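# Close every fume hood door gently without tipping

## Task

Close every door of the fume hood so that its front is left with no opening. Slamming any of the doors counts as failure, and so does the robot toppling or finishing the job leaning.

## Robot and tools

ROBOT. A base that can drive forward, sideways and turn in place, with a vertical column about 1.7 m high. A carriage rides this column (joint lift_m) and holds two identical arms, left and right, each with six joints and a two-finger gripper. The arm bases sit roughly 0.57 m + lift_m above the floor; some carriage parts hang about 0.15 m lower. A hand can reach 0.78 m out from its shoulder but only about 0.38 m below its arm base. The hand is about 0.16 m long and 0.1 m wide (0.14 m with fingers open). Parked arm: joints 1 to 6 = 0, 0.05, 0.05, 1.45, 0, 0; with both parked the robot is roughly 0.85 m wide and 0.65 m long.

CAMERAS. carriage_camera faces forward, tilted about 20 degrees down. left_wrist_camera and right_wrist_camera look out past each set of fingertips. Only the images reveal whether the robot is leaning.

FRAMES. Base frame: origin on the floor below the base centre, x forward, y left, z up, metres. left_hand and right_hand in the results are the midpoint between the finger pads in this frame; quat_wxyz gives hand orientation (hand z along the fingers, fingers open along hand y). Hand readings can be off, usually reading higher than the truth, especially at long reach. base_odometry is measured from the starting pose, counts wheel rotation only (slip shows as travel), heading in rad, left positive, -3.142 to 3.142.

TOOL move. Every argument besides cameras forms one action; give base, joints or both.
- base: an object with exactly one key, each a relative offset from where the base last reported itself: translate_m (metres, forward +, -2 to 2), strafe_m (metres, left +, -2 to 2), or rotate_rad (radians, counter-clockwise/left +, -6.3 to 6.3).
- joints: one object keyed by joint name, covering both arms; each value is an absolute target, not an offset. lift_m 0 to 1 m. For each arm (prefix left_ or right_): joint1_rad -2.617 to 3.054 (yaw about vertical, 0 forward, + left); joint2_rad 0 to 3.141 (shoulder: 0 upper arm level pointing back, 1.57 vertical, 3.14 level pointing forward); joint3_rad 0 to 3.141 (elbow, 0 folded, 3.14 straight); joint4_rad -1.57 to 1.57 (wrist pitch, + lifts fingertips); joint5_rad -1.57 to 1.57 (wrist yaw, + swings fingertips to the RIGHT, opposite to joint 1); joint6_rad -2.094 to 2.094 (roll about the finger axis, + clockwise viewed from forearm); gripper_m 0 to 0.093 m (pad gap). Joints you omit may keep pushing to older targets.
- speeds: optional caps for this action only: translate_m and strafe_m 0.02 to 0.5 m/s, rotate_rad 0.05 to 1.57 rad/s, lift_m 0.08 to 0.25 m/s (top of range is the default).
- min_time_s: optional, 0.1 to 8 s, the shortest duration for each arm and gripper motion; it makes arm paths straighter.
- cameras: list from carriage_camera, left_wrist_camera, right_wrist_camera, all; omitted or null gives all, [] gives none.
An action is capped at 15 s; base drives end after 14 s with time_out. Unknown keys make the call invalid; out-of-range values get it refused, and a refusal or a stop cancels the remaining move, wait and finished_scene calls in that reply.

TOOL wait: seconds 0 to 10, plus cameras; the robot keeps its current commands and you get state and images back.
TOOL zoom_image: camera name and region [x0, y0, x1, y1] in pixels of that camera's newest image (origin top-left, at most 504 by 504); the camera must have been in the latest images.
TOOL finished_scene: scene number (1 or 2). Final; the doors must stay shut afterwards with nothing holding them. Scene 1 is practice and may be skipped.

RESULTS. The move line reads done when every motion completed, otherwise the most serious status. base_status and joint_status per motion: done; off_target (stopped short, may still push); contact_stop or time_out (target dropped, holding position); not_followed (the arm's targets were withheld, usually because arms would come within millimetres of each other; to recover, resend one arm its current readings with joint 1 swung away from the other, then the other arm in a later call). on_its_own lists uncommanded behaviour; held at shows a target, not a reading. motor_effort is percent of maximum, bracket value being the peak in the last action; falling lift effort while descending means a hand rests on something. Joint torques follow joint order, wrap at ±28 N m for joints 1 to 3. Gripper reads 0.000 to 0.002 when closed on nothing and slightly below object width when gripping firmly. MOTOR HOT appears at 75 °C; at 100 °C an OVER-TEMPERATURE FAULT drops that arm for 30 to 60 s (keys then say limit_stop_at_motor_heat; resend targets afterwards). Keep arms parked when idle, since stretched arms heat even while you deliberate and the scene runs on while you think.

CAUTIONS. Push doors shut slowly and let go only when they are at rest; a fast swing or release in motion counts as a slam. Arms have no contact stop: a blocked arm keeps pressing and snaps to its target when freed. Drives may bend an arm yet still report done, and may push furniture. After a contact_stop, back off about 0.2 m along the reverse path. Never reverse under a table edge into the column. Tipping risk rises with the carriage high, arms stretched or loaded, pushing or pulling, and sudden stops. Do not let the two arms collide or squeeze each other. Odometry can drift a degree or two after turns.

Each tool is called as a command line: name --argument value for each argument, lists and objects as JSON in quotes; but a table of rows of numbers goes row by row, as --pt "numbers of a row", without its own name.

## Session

move

Scene clock: 0.00 s.
Joint torques (N m): no reading
base_odometry: x=+0.000 y=+0.000 heading=+0.000
base_status: not commanded
joint_positions: lift_m=+0.300 left_joint1_rad=+0.007 left_joint2_rad=+0.033 left_joint3_rad=+0.045 left_joint4_rad=+1.465 left_joint5_rad=-0.013 left_joint6_rad=+0.036 left_gripper_m=+0.09396 right_joint1_rad=-0.015 right_joint2_rad=+0.052 right_joint3_rad=+0.032 right_joint4_rad=+1.405 right_joint5_rad=-0.031 right_joint6_rad=+0.001 right_gripper_m=+0.09396
joint_status: not commanded
motor_effort: lift_m=+30 drive_wheels=-1
left_hand: x=+0.2420 y=+0.3192 z=+1.3158 quat_wxyz=(+0.999, -0.006, +0.047, +0.022) (m; base frame)
right_hand: x=+0.2666 y=-0.3123 z=+1.3099 quat_wxyz=(+0.996, -0.014, +0.093, -0.005) (m; base frame)
pictures: carriage_camera, left_wrist_camera, right_wrist_camera
Images, in order (width x height): carriage_camera 672x504, left_wrist_camera 672x504, right_wrist_camera 672x504.

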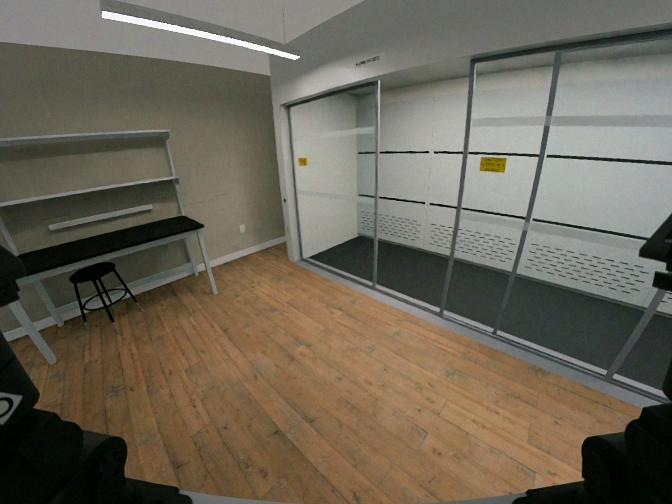

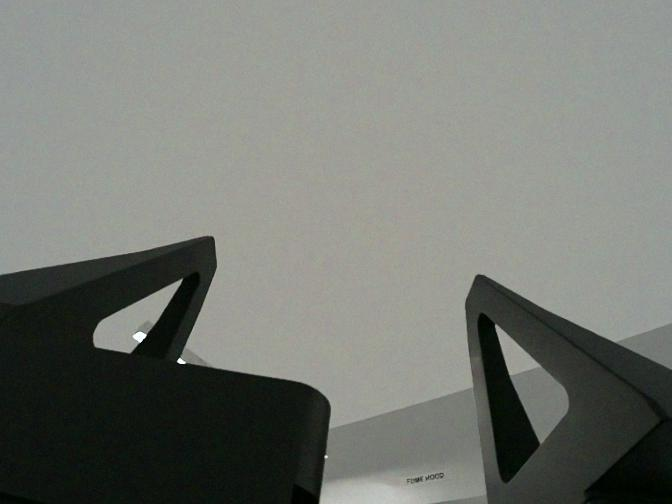

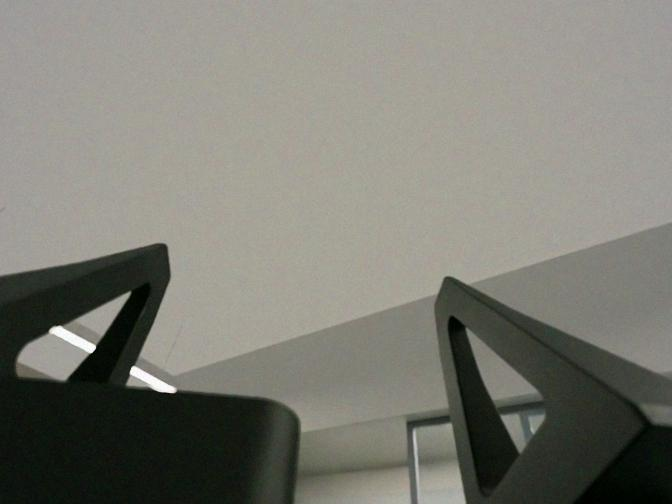

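move --base '{"rotate_rad": -0.6}' --cameras '["carriage_camera"]'

zoom_image --camera "carriage_camera" --region '[0, 0, 336, 400]'

zoom_image --camera "carriage_camera" --region '[336, 0, 672, 400]'

Scene clock: 2.20 s.
Joint torques (N m): left_arm=[-0.2 3.9 6.58 -0.14 0.03 0.01] | right_arm=[-0.2 3.95 4.62 0.06 -0.03 0]
move: done
base_odometry: x=+0.000 y=+0.000 heading=-0.600
base_status: done
joint_positions: lift_m=+0.300 left_joint1_rad=+0.007 left_joint2_rad=+0.033 left_joint3_rad=+0.045 left_joint4_rad=+1.465 left_joint5_rad=-0.013 left_joint6_rad=+0.036 left_gripper_m=+0.09396 right_joint1_rad=-0.015 right_joint2_rad=+0.052 right_joint3_rad=+0.032 right_joint4_rad=+1.405 right_joint5_rad=-0.031 right_joint6_rad=+0.001 right_gripper_m=+0.09396
joint_status: not commanded
motor_effort: lift_m=+30(30) drive_wheels=+2(11)
left_hand: x=+0.2420 y=+0.3192 z=+1.3158 quat_wxyz=(+0.999, -0.006, +0.047, +0.022) (m; base frame)
right_hand: x=+0.2666 y=-0.3123 z=+1.3099 quat_wxyz=(+0.996, -0.014, +0.093, -0.005) (m; base frame)
pictures: carriage_camera
Images, in order (width x height): carriage_camera 672x504.

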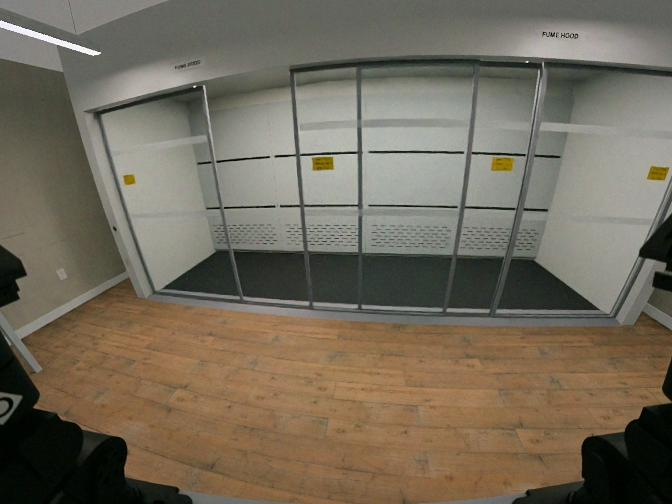

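Scaled by 1.260 from the camera's 672x504 image, which has a finer 960x720 frame.

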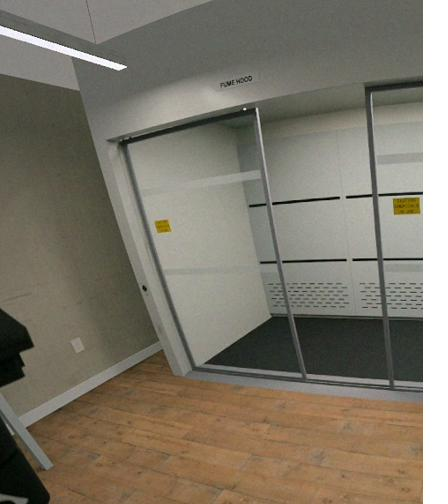

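Scaled by 1.260 from the camera's 672x504 image, which has a finer 960x720 frame.

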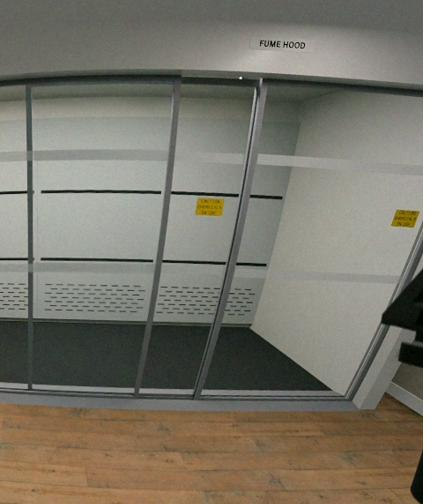

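move --base '{"rotate_rad": -0.12}' --cameras '[]'

move --base '{"strafe_m": -0.68}' --joints '{"right_joint1_rad":0.3,"right_joint2_rad":2.0,"right_joint3_rad":1.4,"right_joint4_rad":0.6,"right_joint5_rad":-0.4,"right_joint6_rad":0,"right_gripper_m":0}' --min_time_s 3 --cameras '["carriage_camera"]'

move --base '{"translate_m": 0.7}' --cameras '["carriage_camera","right_wrist_camera"]'

Scene clock: 3.93 s.
Joint torques (N m): left_arm=[-0.24 3.97 6.71 -0.19 -0.04 0.05] | right_arm=[-0.21 4 4.75 0.03 -0.04 0.01]
move: done
base_odometry: x=+0.000 y=+0.000 heading=-0.719
base_status: done
joint_positions: lift_m=+0.300 left_joint1_rad=+0.007 left_joint2_rad=+0.033 left_joint3_rad=+0.045 left_joint4_rad=+1.465 left_joint5_rad=-0.013 left_joint6_rad=+0.036 left_gripper_m=+0.09396 right_joint1_rad=-0.015 right_joint2_rad=+0.052 right_joint3_rad=+0.032 right_joint4_rad=+1.405 right_joint5_rad=-0.031 right_joint6_rad=+0.001 right_gripper_m=+0.09396
joint_status: not commanded
motor_effort: lift_m=+30(30) drive_wheels=+2(8)
left_hand: x=+0.2420 y=+0.3192 z=+1.3158 quat_wxyz=(+0.999, -0.006, +0.047, +0.022) (m; base frame)
right_hand: x=+0.2666 y=-0.3123 z=+1.3099 quat_wxyz=(+0.996, -0.014, +0.093, -0.005) (m; base frame)
pictures: none
No camera images: "cameras" was empty.

Scene clock: 7.57 s.
Joint torques (N m): left_arm=[-0.13 3.96 6.75 -0.15 -0.08 0.04] | right_arm=[0.35 -11.88 7.73 1.78 -0.19 -0.02]
move: done
base_odometry: x=-0.449 y=-0.511 heading=-0.720
base_status: done
joint_positions: lift_m=+0.300 left_joint1_rad=+0.007 left_joint2_rad=+0.033 left_joint3_rad=+0.045 left_joint4_rad=+1.465 left_joint5_rad=-0.013 left_joint6_rad=+0.036 left_gripper_m=+0.09396 right_joint1_rad=+0.294 right_joint2_rad=+1.985 right_joint3_rad=+1.376 right_joint4_rad=+0.617 right_joint5_rad=-0.387 right_joint6_rad=+0.001 right_gripper_m=+0.00056
joint_status: all done
motor_effort: lift_m=+30(30) drive_wheels=-4(14)
left_hand: x=+0.2420 y=+0.3192 z=+1.3158 quat_wxyz=(+0.999, -0.006, +0.047, +0.022) (m; base frame)
right_hand: x=+0.7690 y=-0.0822 z=+1.1518 quat_wxyz=(+0.669, -0.236, +0.664, +0.236) (m; base frame)
pictures: carriage_camera
Images, in order (width x height): carriage_camera 672x504.

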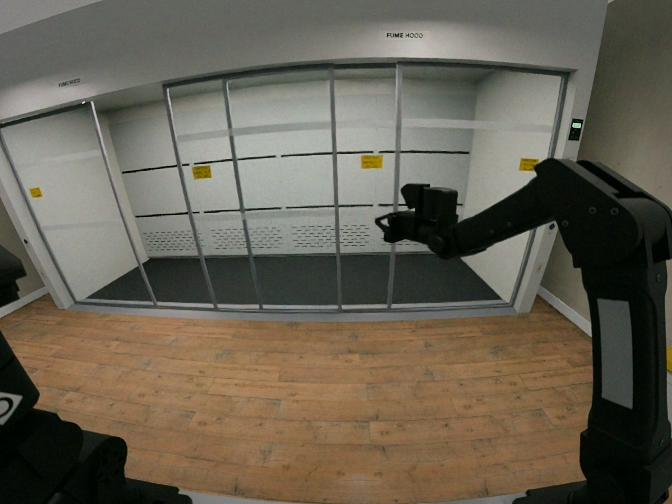

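Scene clock: 11.20 s.
Joint torques (N m): left_arm=[-0.05 4.15 6.68 -0.14 -0.03 0.02] | right_arm=[0.4 -12.05 7.36 1.79 -0.19 0]
move: done
base_odometry: x=+0.077 y=-0.973 heading=-0.721
base_status: done
joint_positions: lift_m=+0.300 left_joint1_rad=+0.007 left_joint2_rad=+0.033 left_joint3_rad=+0.045 left_joint4_rad=+1.466 left_joint5_rad=-0.013 left_joint6_rad=+0.036 left_gripper_m=+0.09396 right_joint1_rad=+0.294 right_joint2_rad=+1.988 right_joint3_rad=+1.377 right_joint4_rad=+0.613 right_joint5_rad=-0.388 right_joint6_rad=+0.001 right_gripper_m=+0.00056
joint_status: not commanded
motor_effort: lift_m=+30(30) drive_wheels=-4(11)
left_hand: x=+0.2419 y=+0.3192 z=+1.3158 quat_wxyz=(+0.999, -0.006, +0.047, +0.022) (m; base frame)
right_hand: x=+0.7693 y=-0.0819 z=+1.1501 quat_wxyz=(+0.667, -0.236, +0.666, +0.237) (m; base frame)
pictures: carriage_camera, right_wrist_camera
Images, in order (width x height): carriage_camera 672x504, right_wrist_camera 672x504.

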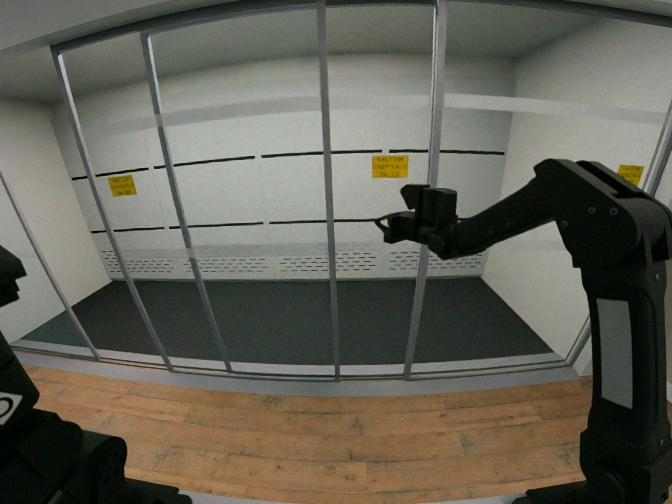

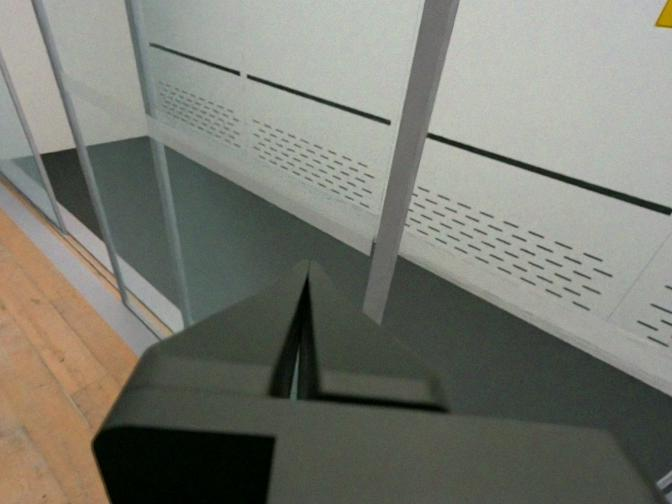

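move --base '{"strafe_m": -0.12}' --cameras '[]'

move --base '{"translate_m": 0.3}' --speeds '{"translate_m": 0.2}' --cameras '["carriage_camera","right_wrist_camera"]'

Scene clock: 13.07 s.
Joint torques (N m): left_arm=[-0.1 3.84 6.64 -0.16 -0.02 0.02] | right_arm=[0.51 -12.12 7.62 1.79 -0.17 0.01]
move: done
base_odometry: x=-0.002 y=-1.063 heading=-0.721
base_status: done
joint_positions: lift_m=+0.300 left_joint1_rad=+0.008 left_joint2_rad=+0.033 left_joint3_rad=+0.045 left_joint4_rad=+1.466 left_joint5_rad=-0.012 left_joint6_rad=+0.036 left_gripper_m=+0.09396 right_joint1_rad=+0.295 right_joint2_rad=+1.988 right_joint3_rad=+1.377 right_joint4_rad=+0.613 right_joint5_rad=-0.389 right_joint6_rad=+0.001 right_gripper_m=+0.00055
joint_status: not commanded
motor_effort: lift_m=+30(30) drive_wheels=-2(9)
left_hand: x=+0.2419 y=+0.3191 z=+1.3158 quat_wxyz=(+0.999, -0.005, +0.047, +0.022) (m; base frame)
right_hand: x=+0.7691 y=-0.0814 z=+1.1501 quat_wxyz=(+0.667, -0.237, +0.665, +0.237) (m; base frame)
pictures: none
No camera images: "cameras" was empty.

Scene clock: 15.77 s.
Joint torques (N m): left_arm=[-0.31 4.07 6.64 -0.16 -0.03 -0.01] | right_arm=[0.4 -12.05 7.39 1.79 -0.18 0.01]
move: done
base_odometry: x=+0.223 y=-1.262 heading=-0.721
base_status: done
joint_positions: lift_m=+0.300 left_joint1_rad=+0.008 left_joint2_rad=+0.033 left_joint3_rad=+0.045 left_joint4_rad=+1.466 left_joint5_rad=-0.012 left_joint6_rad=+0.036 left_gripper_m=+0.09396 right_joint1_rad=+0.295 right_joint2_rad=+1.988 right_joint3_rad=+1.377 right_joint4_rad=+0.613 right_joint5_rad=-0.389 right_joint6_rad=+0.001 right_gripper_m=+0.00055
joint_status: not commanded
motor_effort: lift_m=+30(30) drive_wheels=+1(11)
left_hand: x=+0.2419 y=+0.3191 z=+1.3158 quat_wxyz=(+0.999, -0.005, +0.047, +0.022) (m; base frame)
right_hand: x=+0.7691 y=-0.0814 z=+1.1497 quat_wxyz=(+0.667, -0.237, +0.666, +0.237) (m; base frame)
pictures: carriage_camera, right_wrist_camera
Images, in order (width x height): carriage_camera 672x504, right_wrist_camera 672x504.

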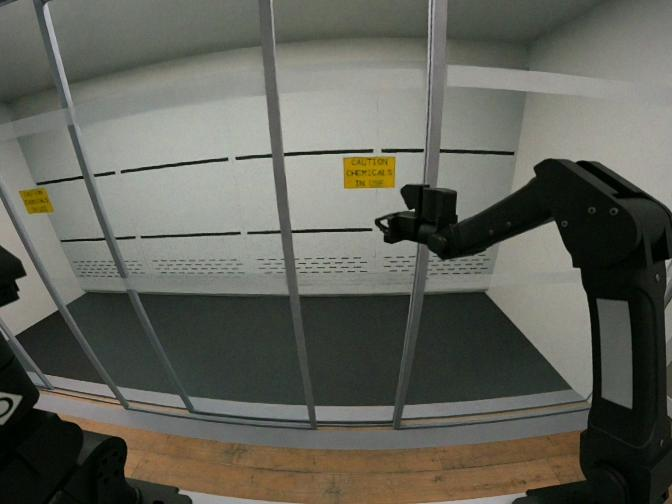

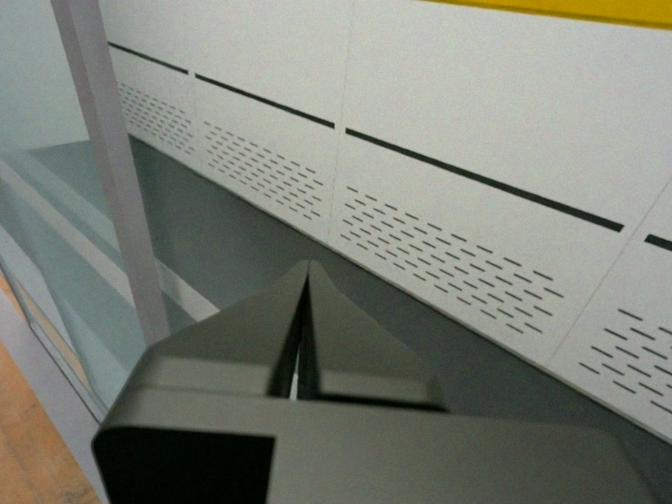

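move --base '{"translate_m": 0.08}' --speeds '{"translate_m": 0.06}' --cameras '[]'

move --base '{"translate_m": 0.03}' --speeds '{"translate_m": 0.05}' --cameras '["carriage_camera","right_wrist_camera"]'

Scene clock: 17.83 s.
Joint torques (N m): left_arm=[0.13 3.92 6.64 -0.15 -0.03 -0.02] | right_arm=[0.34 -12.21 7.58 1.87 -0.1 -0.07]
move: done
base_odometry: x=+0.283 y=-1.315 heading=-0.722
base_status: done
joint_positions: lift_m=+0.300 left_joint1_rad=+0.008 left_joint2_rad=+0.033 left_joint3_rad=+0.045 left_joint4_rad=+1.466 left_joint5_rad=-0.012 left_joint6_rad=+0.036 left_gripper_m=+0.09396 right_joint1_rad=+0.295 right_joint2_rad=+1.988 right_joint3_rad=+1.377 right_joint4_rad=+0.611 right_joint5_rad=-0.396 right_joint6_rad=+0.001 right_gripper_m=+0.00055
joint_status: not commanded
motor_effort: lift_m=+30(30) drive_wheels=+1(9)
left_hand: x=+0.2418 y=+0.3191 z=+1.3158 quat_wxyz=(+0.999, -0.005, +0.046, +0.022) (m; base frame)
right_hand: x=+0.7683 y=-0.0804 z=+1.1492 quat_wxyz=(+0.665, -0.239, +0.666, +0.240) (m; base frame)
pictures: none
No camera images: "cameras" was empty.

Scene clock: 18.93 s.
Joint torques (N m): left_arm=[-0.03 3.82 6.56 -0.12 0.02 -0.03] | right_arm=[-1.92 -12.04 7.56 1.84 1.72 -0.01]
move: done
base_odometry: x=+0.306 y=-1.335 heading=-0.722
base_status: done
joint_positions: lift_m=+0.300 left_joint1_rad=+0.008 left_joint2_rad=+0.033 left_joint3_rad=+0.045 left_joint4_rad=+1.466 left_joint5_rad=-0.012 left_joint6_rad=+0.036 left_gripper_m=+0.09396 right_joint1_rad=+0.317 right_joint2_rad=+1.988 right_joint3_rad=+1.377 right_joint4_rad=+0.605 right_joint5_rad=-0.572 right_joint6_rad=+0.001 right_gripper_m=+0.00055
joint_status: not commanded
motor_effort: lift_m=+30(30) drive_wheels=+2(13)
left_hand: x=+0.2418 y=+0.3191 z=+1.3158 quat_wxyz=(+0.999, -0.005, +0.046, +0.022) (m; base frame)
right_hand: x=+0.7413 y=-0.0473 z=+1.1479 quat_wxyz=(+0.636, -0.303, +0.641, +0.305) (m; base frame)
pictures: carriage_camera, right_wrist_camera
Images, in order (width x height): carriage_camera 672x504, right_wrist_camera 672x504.

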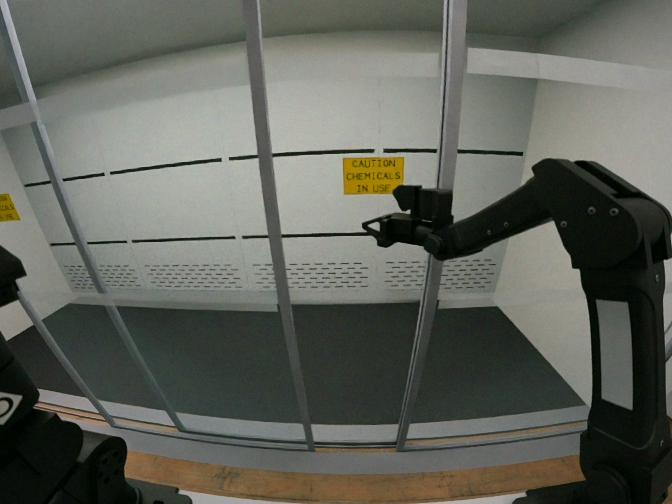

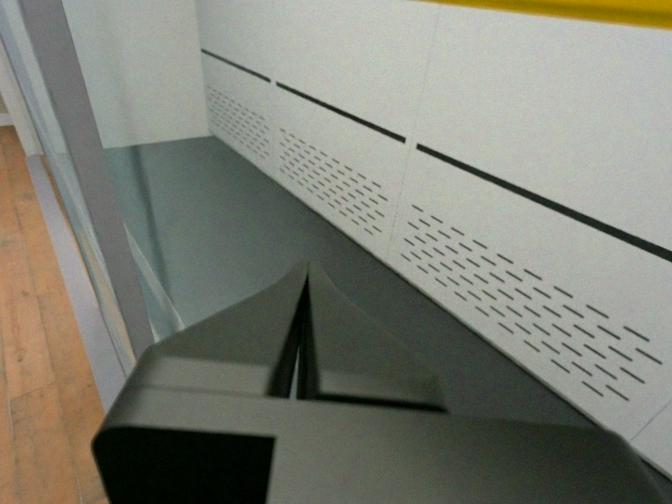

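move --base '{"translate_m": -0.015}' --speeds '{"translate_m": 0.05}' --cameras '[]'

move --base '{"strafe_m": 0.35}' --speeds '{"strafe_m": 0.06}' --cameras '["carriage_camera","right_wrist_camera"]'

Scene clock: 19.87 s.
Joint torques (N m): left_arm=[-0.14 3.82 6.74 -0.18 0.02 0.08] | right_arm=[-1.84 -11.92 7.65 1.91 0.68 -0.03]
move: done
base_odometry: x=+0.294 y=-1.325 heading=-0.722
base_status: done
joint_positions: lift_m=+0.300 left_joint1_rad=+0.008 left_joint2_rad=+0.033 left_joint3_rad=+0.045 left_joint4_rad=+1.466 left_joint5_rad=-0.012 left_joint6_rad=+0.036 left_gripper_m=+0.09396 right_joint1_rad=+0.317 right_joint2_rad=+1.988 right_joint3_rad=+1.377 right_joint4_rad=+0.605 right_joint5_rad=-0.466 right_joint6_rad=+0.001 right_gripper_m=+0.00055
joint_status: not commanded
motor_effort: lift_m=+30(30) drive_wheels=+2(10)
left_hand: x=+0.2418 y=+0.3191 z=+1.3158 quat_wxyz=(+0.999, -0.005, +0.046, +0.022) (m; base frame)
right_hand: x=+0.7548 y=-0.0596 z=+1.1480 quat_wxyz=(+0.651, -0.269, +0.656, +0.270) (m; base frame)
pictures: none
No camera images: "cameras" was empty.

Scene clock: 26.23 s.
Joint torques (N m): left_arm=[-0.2 3.95 6.56 -0.2 -0.02 0.04] | right_arm=[16.43 0.44 11.38 3.95 1.3 0.53]
move: done
base_odometry: x=+0.526 y=-1.062 heading=-0.723
base_status: done
joint_positions: lift_m=+0.300 left_joint1_rad=+0.008 left_joint2_rad=+0.033 left_joint3_rad=+0.045 left_joint4_rad=+1.466 left_joint5_rad=-0.012 left_joint6_rad=+0.036 left_gripper_m=+0.09396 right_joint1_rad=+0.134 right_joint2_rad=+1.873 right_joint3_rad=+1.328 right_joint4_rad=+0.403 right_joint5_rad=-0.537 right_joint6_rad=-0.053 right_gripper_m=+0.00051
joint_status: not commanded
motor_effort: lift_m=+30(30) drive_wheels=+10(17)
left_hand: x=+0.2418 y=+0.3191 z=+1.3158 quat_wxyz=(+0.999, -0.005, +0.046, +0.022) (m; base frame)
right_hand: x=+0.7606 y=-0.1552 z=+1.1443 quat_wxyz=(+0.623, -0.241, +0.709, +0.226) (m; base frame)
pictures: carriage_camera, right_wrist_camera
Images, in order (width x height): carriage_camera 672x504, right_wrist_camera 672x504.

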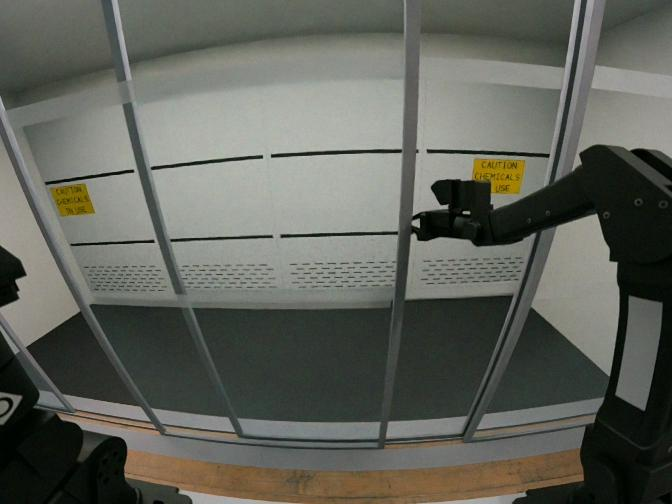

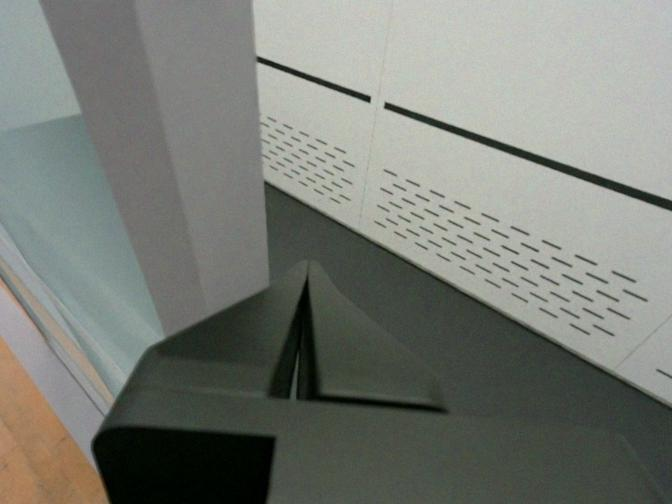

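move --base '{"strafe_m": 0.06}' --speeds '{"strafe_m": 0.06}' --cameras '["carriage_camera","right_wrist_camera"]'

Scene clock: 28.27 s.
Joint torques (N m): left_arm=[-0.32 3.93 6.68 -0.22 0 0.02] | right_arm=[17.36 3.78 11.64 4.59 0.66 0.41]
move: done
base_odometry: x=+0.565 y=-1.018 heading=-0.724
base_status: done
joint_positions: lift_m=+0.300 left_joint1_rad=+0.008 left_joint2_rad=+0.033 left_joint3_rad=+0.045 left_joint4_rad=+1.466 left_joint5_rad=-0.012 left_joint6_rad=+0.036 left_gripper_m=+0.09396 right_joint1_rad=+0.126 right_joint2_rad=+1.842 right_joint3_rad=+1.325 right_joint4_rad=+0.336 right_joint5_rad=-0.477 right_joint6_rad=-0.040 right_gripper_m=+0.00050
joint_status: not commanded
motor_effort: lift_m=+30(30) drive_wheels=+8(19)
left_hand: x=+0.2418 y=+0.3191 z=+1.3158 quat_wxyz=(+0.999, -0.005, +0.046, +0.022) (m; base frame)
right_hand: x=+0.7607 y=-0.1686 z=+1.1443 quat_wxyz=(+0.614, -0.213, +0.731, +0.208) (m; base frame)
pictures: carriage_camera, right_wrist_camera
Images, in order (width x height): carriage_camera 672x504, right_wrist_camera 672x504.

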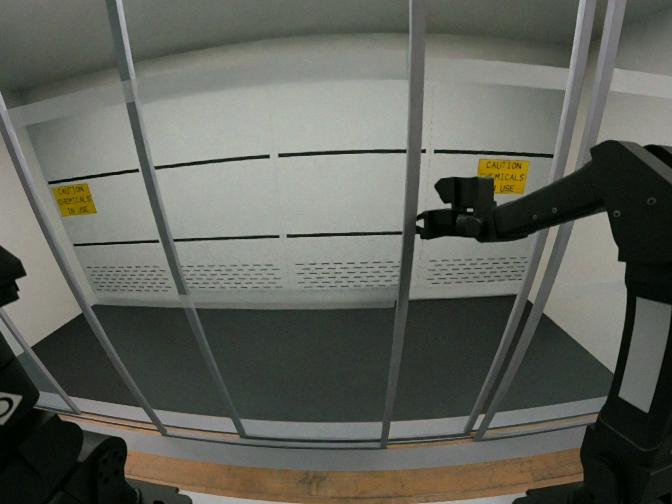

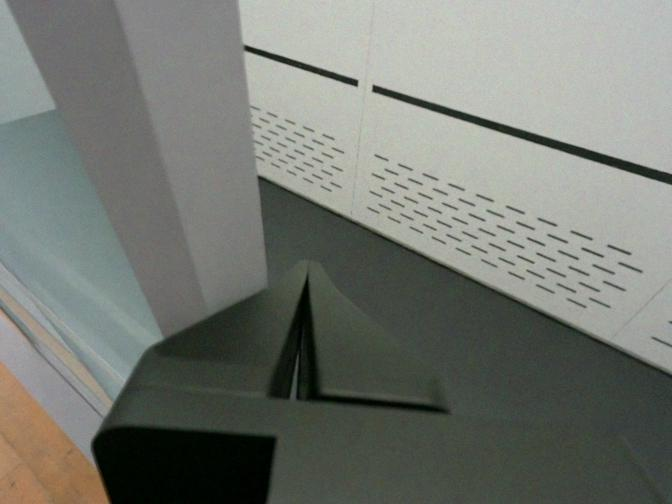

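move --base '{"strafe_m": -0.12}' --speeds '{"strafe_m": 0.1}' --cameras '[]'

move --base '{"translate_m": -0.035}' --speeds '{"translate_m": 0.1}' --joints '{"right_joint1_rad":0.3,"right_joint2_rad":2.0,"right_joint3_rad":1.4,"right_joint4_rad":0.6,"right_joint5_rad":-0.4,"right_joint6_rad":0}' --cameras '["carriage_camera","right_wrist_camera"]'

Scene clock: 30.53 s.
Joint torques (N m): left_arm=[-0.2 3.69 6.61 -0.15 -0.02 0.08] | right_arm=[-0.75 -11.08 7.75 2.07 0.64 0.12]
move: done
base_odometry: x=+0.486 y=-1.107 heading=-0.724
base_status: done
joint_positions: lift_m=+0.300 left_joint1_rad=+0.007 left_joint2_rad=+0.033 left_joint3_rad=+0.045 left_joint4_rad=+1.466 left_joint5_rad=-0.012 left_joint6_rad=+0.036 left_gripper_m=+0.09396 right_joint1_rad=+0.306 right_joint2_rad=+1.979 right_joint3_rad=+1.373 right_joint4_rad=+0.586 right_joint5_rad=-0.471 right_joint6_rad=-0.013 right_gripper_m=+0.00049
joint_status: not commanded
motor_effort: lift_m=+30(30) drive_wheels=-2(8)
left_hand: x=+0.2418 y=+0.3191 z=+1.3158 quat_wxyz=(+0.999, -0.005, +0.046, +0.022) (m; base frame)
right_hand: x=+0.7553 y=-0.0654 z=+1.1471 quat_wxyz=(+0.649, -0.272, +0.660, +0.264) (m; base frame)
pictures: none
No camera images: "cameras" was empty.

Scene clock: 31.63 s.
Joint torques (N m): left_arm=[-0.05 3.93 6.61 -0.14 -0.02 0.04] | right_arm=[-0.85 -11.97 7.54 2.02 0.08 0.1]
move: done
base_odometry: x=+0.460 y=-1.084 heading=-0.724
base_status: done
joint_positions: lift_m=+0.300 left_joint1_rad=+0.007 left_joint2_rad=+0.033 left_joint3_rad=+0.045 left_joint4_rad=+1.466 left_joint5_rad=-0.012 left_joint6_rad=+0.036 left_gripper_m=+0.09396 right_joint1_rad=+0.306 right_joint2_rad=+1.986 right_joint3_rad=+1.376 right_joint4_rad=+0.593 right_joint5_rad=-0.413 right_joint6_rad=-0.011 right_gripper_m=+0.00049
joint_status: all done
motor_effort: lift_m=+30(30) drive_wheels=+3(9)
left_hand: x=+0.2418 y=+0.3191 z=+1.3158 quat_wxyz=(+0.999, -0.005, +0.046, +0.022) (m; base frame)
right_hand: x=+0.7634 y=-0.0722 z=+1.1457 quat_wxyz=(+0.657, -0.252, +0.667, +0.246) (m; base frame)
pictures: carriage_camera, right_wrist_camera
Images, in order (width x height): carriage_camera 672x504, right_wrist_camera 672x504.

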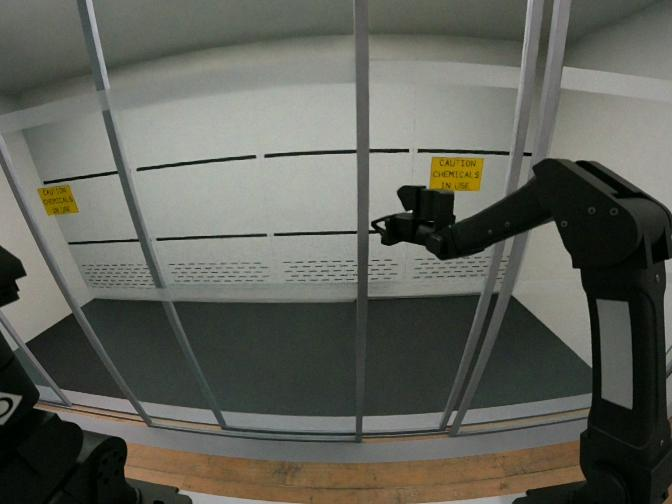

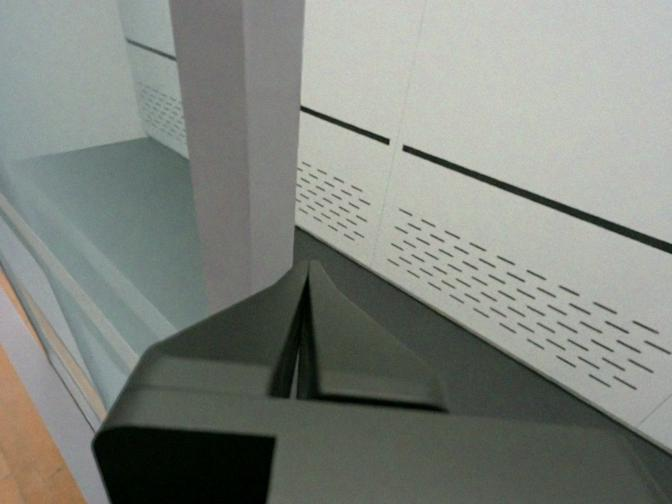

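move --base '{"strafe_m": 0.15}' --speeds '{"strafe_m": 0.06}' --cameras '["carriage_camera","right_wrist_camera"]'

Scene clock: 34.87 s.
Joint torques (N m): left_arm=[-0.18 4.03 6.91 -0.16 -0.05 -0.01] | right_arm=[14.13 -2.44 10.47 3.56 -2.32 -0.03]
move: done
base_odometry: x=+0.559 y=-0.972 heading=-0.725
base_status: done
joint_positions: lift_m=+0.300 left_joint1_rad=+0.007 left_joint2_rad=+0.033 left_joint3_rad=+0.045 left_joint4_rad=+1.466 left_joint5_rad=-0.012 left_joint6_rad=+0.036 left_gripper_m=+0.09396 right_joint1_rad=+0.157 right_joint2_rad=+1.898 right_joint3_rad=+1.341 right_joint4_rad=+0.448 right_joint5_rad=-0.179 right_joint6_rad=+0.000 right_gripper_m=+0.00048
joint_status: not commanded
motor_effort: lift_m=+30(30) drive_wheels=+6(13)
left_hand: x=+0.2418 y=+0.3191 z=+1.3158 quat_wxyz=(+0.999, -0.005, +0.046, +0.022) (m; base frame)
right_hand: x=+0.7928 y=-0.1947 z=+1.1448 quat_wxyz=(+0.658, -0.118, +0.734, +0.119) (m; base frame)
pictures: carriage_camera, right_wrist_camera
Images, in order (width x height): carriage_camera 672x504, right_wrist_camera 672x504.

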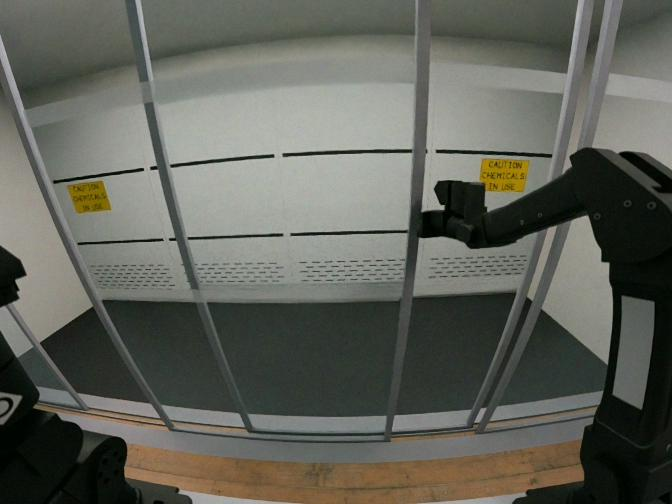

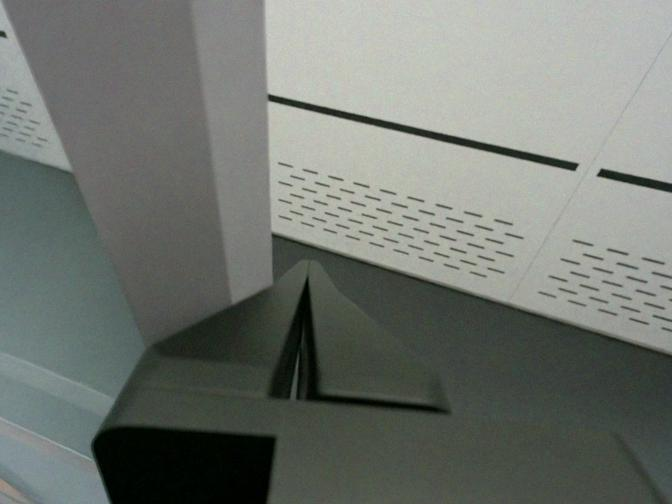

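move --base '{"strafe_m": 0.05}' --speeds '{"strafe_m": 0.04}' --cameras '["carriage_camera","right_wrist_camera"]'

Scene clock: 36.97 s.
Joint torques (N m): left_arm=[-0.03 3.82 6.6 -0.19 -0.07 0.01] | right_arm=[16.01 0.61 11.19 4.15 -4.38 -0.48]
move: done
base_odometry: x=+0.592 y=-0.935 heading=-0.726
base_status: done
joint_positions: lift_m=+0.300 left_joint1_rad=+0.007 left_joint2_rad=+0.033 left_joint3_rad=+0.045 left_joint4_rad=+1.466 left_joint5_rad=-0.013 left_joint6_rad=+0.036 left_gripper_m=+0.09396 right_joint1_rad=+0.139 right_joint2_rad=+1.868 right_joint3_rad=+1.333 right_joint4_rad=+0.389 right_joint5_rad=+0.022 right_joint6_rad=+0.043 right_gripper_m=+0.00046
joint_status: not commanded
motor_effort: lift_m=+30(30) drive_wheels=+7(14)
left_hand: x=+0.2419 y=+0.3192 z=+1.3158 quat_wxyz=(+0.999, -0.006, +0.047, +0.022) (m; base frame)
right_hand: x=+0.7955 y=-0.2401 z=+1.1426 quat_wxyz=(+0.651, -0.029, +0.756, +0.051) (m; base frame)
pictures: carriage_camera, right_wrist_camera
Images, in order (width x height): carriage_camera 672x504, right_wrist_camera 672x504.

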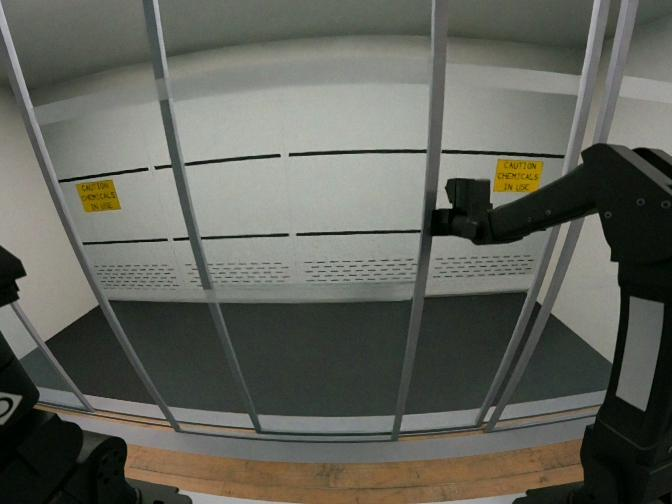

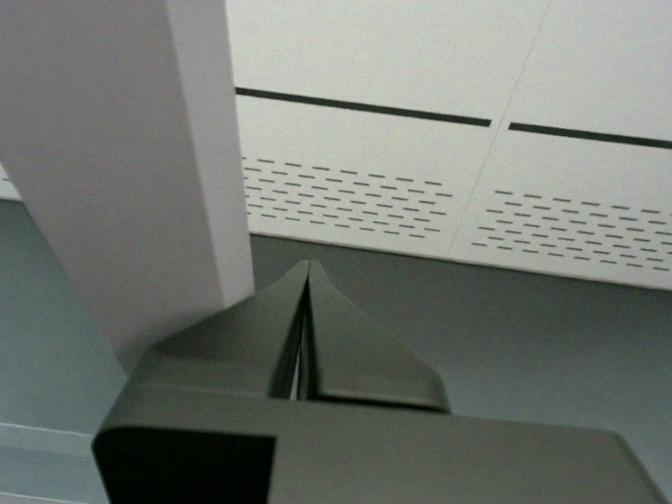

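move --base '{"strafe_m": -0.12}' --speeds '{"strafe_m": 0.1}' --cameras '[]'

move --base '{"translate_m": -0.25}' --cameras '[]'

move --joints '{"right_joint1_rad":0,"right_joint2_rad":2.0,"right_joint3_rad":1.4,"right_joint4_rad":0.6,"right_joint5_rad":0,"right_joint6_rad":0,"right_gripper_m":0.093}' --base '{"strafe_m": 0.25}' --cameras '["carriage_camera","right_wrist_camera"]'

Scene clock: 40.53 s.
Joint torques (N m): left_arm=[-0.03 3.95 6.71 -0.2 0.01 0] | right_arm=[3.85 -11.77 7.43 2.07 -1.02 -0.04]
move: done
base_odometry: x=+0.512 y=-1.024 heading=-0.726
base_status: done
joint_positions: lift_m=+0.300 left_joint1_rad=+0.008 left_joint2_rad=+0.033 left_joint3_rad=+0.045 left_joint4_rad=+1.465 left_joint5_rad=-0.013 left_joint6_rad=+0.036 left_gripper_m=+0.09396 right_joint1_rad=+0.260 right_joint2_rad=+1.985 right_joint3_rad=+1.378 right_joint4_rad=+0.590 right_joint5_rad=-0.306 right_joint6_rad=+0.000 right_gripper_m=+0.00047
joint_status: not commanded
motor_effort: lift_m=+30(30) drive_wheels=+2(8)
left_hand: x=+0.2420 y=+0.3192 z=+1.3158 quat_wxyz=(+0.999, -0.006, +0.047, +0.022) (m; base frame)
right_hand: x=+0.7849 y=-0.1128 z=+1.1464 quat_wxyz=(+0.673, -0.197, +0.685, +0.198) (m; base frame)
pictures: none
No camera images: "cameras" was empty.

Scene clock: 42.83 s.
Joint torques (N m): left_arm=[0.03 3.93 6.67 -0.15 -0.02 -0.03] | right_arm=[-0.44 -12.15 7.16 1.94 -0.17 -0.03]
move: done
base_odometry: x=+0.325 y=-0.858 heading=-0.726
base_status: done
joint_positions: lift_m=+0.300 left_joint1_rad=+0.008 left_joint2_rad=+0.033 left_joint3_rad=+0.045 left_joint4_rad=+1.466 left_joint5_rad=-0.013 left_joint6_rad=+0.036 left_gripper_m=+0.09396 right_joint1_rad=+0.302 right_joint2_rad=+1.988 right_joint3_rad=+1.380 right_joint4_rad=+0.596 right_joint5_rad=-0.388 right_joint6_rad=+0.001 right_gripper_m=+0.00047
joint_status: not commanded
motor_effort: lift_m=+30(30) drive_wheels=-1(11)
left_hand: x=+0.2419 y=+0.3192 z=+1.3158 quat_wxyz=(+0.999, -0.006, +0.047, +0.022) (m; base frame)
right_hand: x=+0.7680 y=-0.0778 z=+1.1473 quat_wxyz=(+0.661, -0.239, +0.670, +0.240) (m; base frame)
pictures: none
No camera images: "cameras" was empty.

Scene clock: 45.23 s.
Joint torques (N m): left_arm=[-0.06 3.9 6.39 -0.12 -0.03 0.02] | right_arm=[-0.23 -12.11 7.42 2.04 0.07 -0.01]
move: done
base_odometry: x=+0.491 y=-0.671 heading=-0.726
base_status: done
joint_positions: lift_m=+0.300 left_joint1_rad=+0.007 left_joint2_rad=+0.033 left_joint3_rad=+0.045 left_joint4_rad=+1.466 left_joint5_rad=-0.013 left_joint6_rad=+0.036 left_gripper_m=+0.09396 right_joint1_rad=+0.000 right_joint2_rad=+1.988 right_joint3_rad=+1.380 right_joint4_rad=+0.596 right_joint5_rad=-0.013 right_joint6_rad=+0.001 right_gripper_m=+0.09292
joint_status: all done
motor_effort: lift_m=+30(30) drive_wheels=-2(8)
left_hand: x=+0.2419 y=+0.3192 z=+1.3158 quat_wxyz=(+0.999, -0.006, +0.047, +0.022) (m; base frame)
right_hand: x=+0.8270 y=-0.3145 z=+1.1471 quat_wxyz=(+0.703, -0.004, +0.711, +0.005) (m; base frame)
pictures: carriage_camera, right_wrist_camera
Images, in order (width x height): carriage_camera 672x504, right_wrist_camera 672x504.

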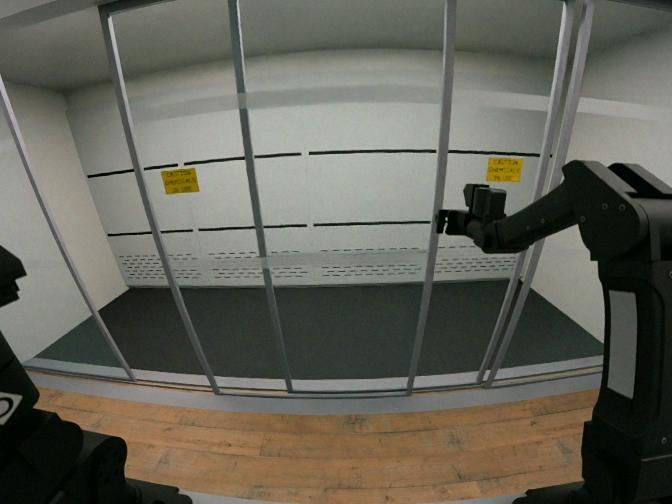

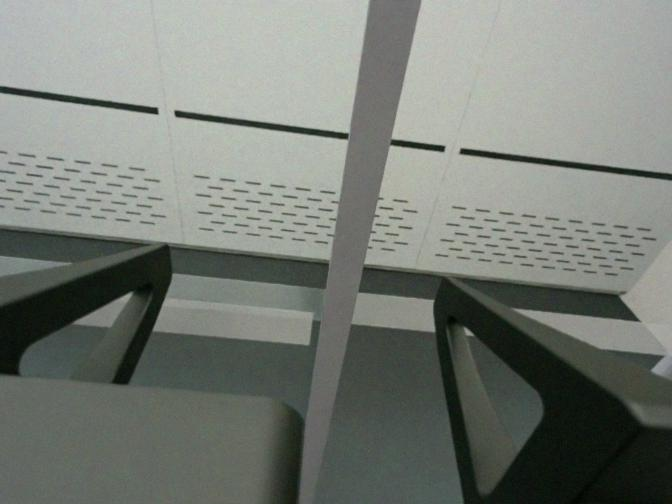

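move --base '{"translate_m": 0.1}' --speeds '{"translate_m": 0.15}' --cameras '["right_wrist_camera"]'

Scene clock: 47.20 s.
Joint torques (N m): left_arm=[0.02 3.95 6.68 -0.16 -0.06 0.06] | right_arm=[-0.18 -12.33 7.41 1.97 0.12 -0.05]
move: done
base_odometry: x=+0.566 y=-0.737 heading=-0.725
base_status: done
joint_positions: lift_m=+0.300 left_joint1_rad=+0.007 left_joint2_rad=+0.033 left_joint3_rad=+0.045 left_joint4_rad=+1.466 left_joint5_rad=-0.013 left_joint6_rad=+0.036 left_gripper_m=+0.09396 right_joint1_rad=+0.000 right_joint2_rad=+1.988 right_joint3_rad=+1.380 right_joint4_rad=+0.598 right_joint5_rad=-0.012 right_joint6_rad=+0.001 right_gripper_m=+0.09292
joint_status: not commanded
motor_effort: lift_m=+30(30) drive_wheels=+1(12)
left_hand: x=+0.2419 y=+0.3192 z=+1.3158 quat_wxyz=(+0.999, -0.006, +0.047, +0.022) (m; base frame)
right_hand: x=+0.8270 y=-0.3146 z=+1.1475 quat_wxyz=(+0.703, -0.004, +0.711, +0.005) (m; base frame)
pictures: right_wrist_camera
Images, in order (width x height): right_wrist_camera 672x504.

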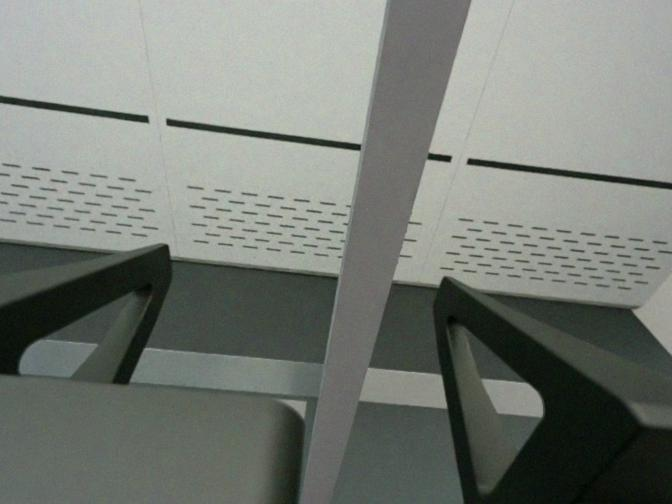

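move --base '{"strafe_m": -0.045}' --speeds '{"strafe_m": 0.1}' --cameras '[]'

move --base '{"translate_m": 0.06}' --speeds '{"translate_m": 0.06}' --cameras '["right_wrist_camera"]'

Scene clock: 48.50 s.
Joint torques (N m): left_arm=[-0.17 3.84 6.64 -0.12 -0.05 0.02] | right_arm=[-0.16 -12.18 7.2 1.96 0.1 -0.03]
move: done
base_odometry: x=+0.537 y=-0.771 heading=-0.725
base_status: done
joint_positions: lift_m=+0.300 left_joint1_rad=+0.007 left_joint2_rad=+0.033 left_joint3_rad=+0.045 left_joint4_rad=+1.466 left_joint5_rad=-0.013 left_joint6_rad=+0.036 left_gripper_m=+0.09396 right_joint1_rad=+0.000 right_joint2_rad=+1.988 right_joint3_rad=+1.380 right_joint4_rad=+0.598 right_joint5_rad=-0.010 right_joint6_rad=+0.001 right_gripper_m=+0.09292
joint_status: not commanded
motor_effort: lift_m=+29(30) drive_wheels=-2(9)
left_hand: x=+0.2419 y=+0.3192 z=+1.3158 quat_wxyz=(+0.999, -0.006, +0.047, +0.022) (m; base frame)
right_hand: x=+0.8270 y=-0.3152 z=+1.1475 quat_wxyz=(+0.703, -0.003, +0.711, +0.004) (m; base frame)
pictures: none
No camera images: "cameras" was empty.

Scene clock: 50.03 s.
Joint torques (N m): left_arm=[-0.03 3.86 6.46 -0.18 -0.01 0.04] | right_arm=[-0.1 -11.97 7.31 2 0.03 -0.02]
move: done
base_odometry: x=+0.581 y=-0.811 heading=-0.725
base_status: done
joint_positions: lift_m=+0.300 left_joint1_rad=+0.007 left_joint2_rad=+0.033 left_joint3_rad=+0.045 left_joint4_rad=+1.466 left_joint5_rad=-0.013 left_joint6_rad=+0.036 left_gripper_m=+0.09396 right_joint1_rad=+0.000 right_joint2_rad=+1.988 right_joint3_rad=+1.380 right_joint4_rad=+0.598 right_joint5_rad=-0.010 right_joint6_rad=+0.001 right_gripper_m=+0.09292
joint_status: not commanded
motor_effort: lift_m=+29(30) drive_wheels=-3(8)
left_hand: x=+0.2419 y=+0.3192 z=+1.3158 quat_wxyz=(+0.999, -0.006, +0.047, +0.022) (m; base frame)
right_hand: x=+0.8270 y=-0.3152 z=+1.1475 quat_wxyz=(+0.703, -0.003, +0.711, +0.004) (m; base frame)
pictures: right_wrist_camera
Images, in order (width x height): right_wrist_camera 672x504.

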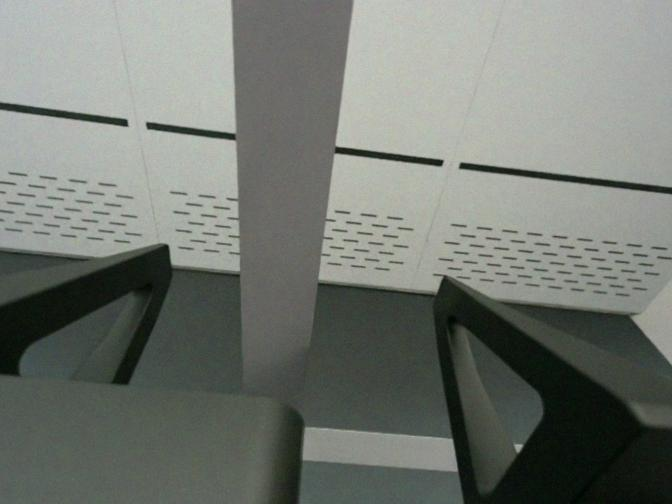

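move --base '{"strafe_m": 0.02}' --speeds '{"strafe_m": 0.1}' --cameras '[]'

move --base '{"translate_m": 0.04}' --speeds '{"translate_m": 0.05}' --cameras '["right_wrist_camera"]'

Scene clock: 51.23 s.
Joint torques (N m): left_arm=[0.05 4.08 6.71 -0.17 -0.02 0.04] | right_arm=[-0.23 -12.21 7.15 2.03 0.06 0.01]
move: done
base_odometry: x=+0.595 y=-0.796 heading=-0.726
base_status: done
joint_positions: lift_m=+0.300 left_joint1_rad=+0.007 left_joint2_rad=+0.033 left_joint3_rad=+0.045 left_joint4_rad=+1.466 left_joint5_rad=-0.013 left_joint6_rad=+0.036 left_gripper_m=+0.09396 right_joint1_rad=+0.001 right_joint2_rad=+1.988 right_joint3_rad=+1.380 right_joint4_rad=+0.598 right_joint5_rad=-0.008 right_joint6_rad=+0.001 right_gripper_m=+0.09292
joint_status: not commanded
motor_effort: lift_m=+30(30) drive_wheels=-2(6)
left_hand: x=+0.2419 y=+0.3192 z=+1.3158 quat_wxyz=(+0.999, -0.006, +0.047, +0.022) (m; base frame)
right_hand: x=+0.8270 y=-0.3148 z=+1.1475 quat_wxyz=(+0.703, -0.003, +0.711, +0.004) (m; base frame)
pictures: none
No camera images: "cameras" was empty.

Scene clock: 52.50 s.
Joint torques (N m): left_arm=[-0.14 3.82 6.63 -0.13 -0.04 0.04] | right_arm=[3.33 -6.15 9.37 2.88 1.46 0.22]
move: done
base_odometry: x=+0.624 y=-0.822 heading=-0.726
base_status: done
joint_positions: lift_m=+0.300 left_joint1_rad=+0.007 left_joint2_rad=+0.033 left_joint3_rad=+0.045 left_joint4_rad=+1.465 left_joint5_rad=-0.013 left_joint6_rad=+0.036 left_gripper_m=+0.09396 right_joint1_rad=-0.035 right_joint2_rad=+1.932 right_joint3_rad=+1.353 right_joint4_rad=+0.512 right_joint5_rad=-0.150 right_joint6_rad=-0.016 right_gripper_m=+0.09294
joint_status: not commanded
motor_effort: lift_m=+30(30) drive_wheels=+6(14)
left_hand: x=+0.2420 y=+0.3192 z=+1.3158 quat_wxyz=(+0.999, -0.006, +0.047, +0.022) (m; base frame)
right_hand: x=+0.8138 y=-0.3120 z=+1.1466 quat_wxyz=(+0.682, -0.044, +0.729, +0.037) (m; base frame)
pictures: right_wrist_camera
Images, in order (width x height): right_wrist_camera 672x504.

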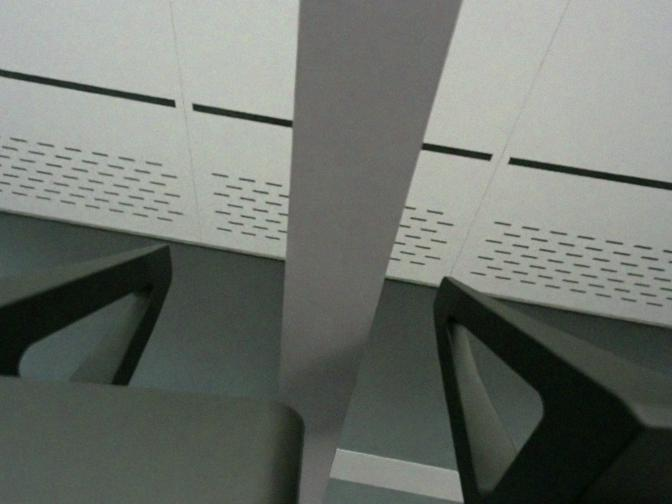

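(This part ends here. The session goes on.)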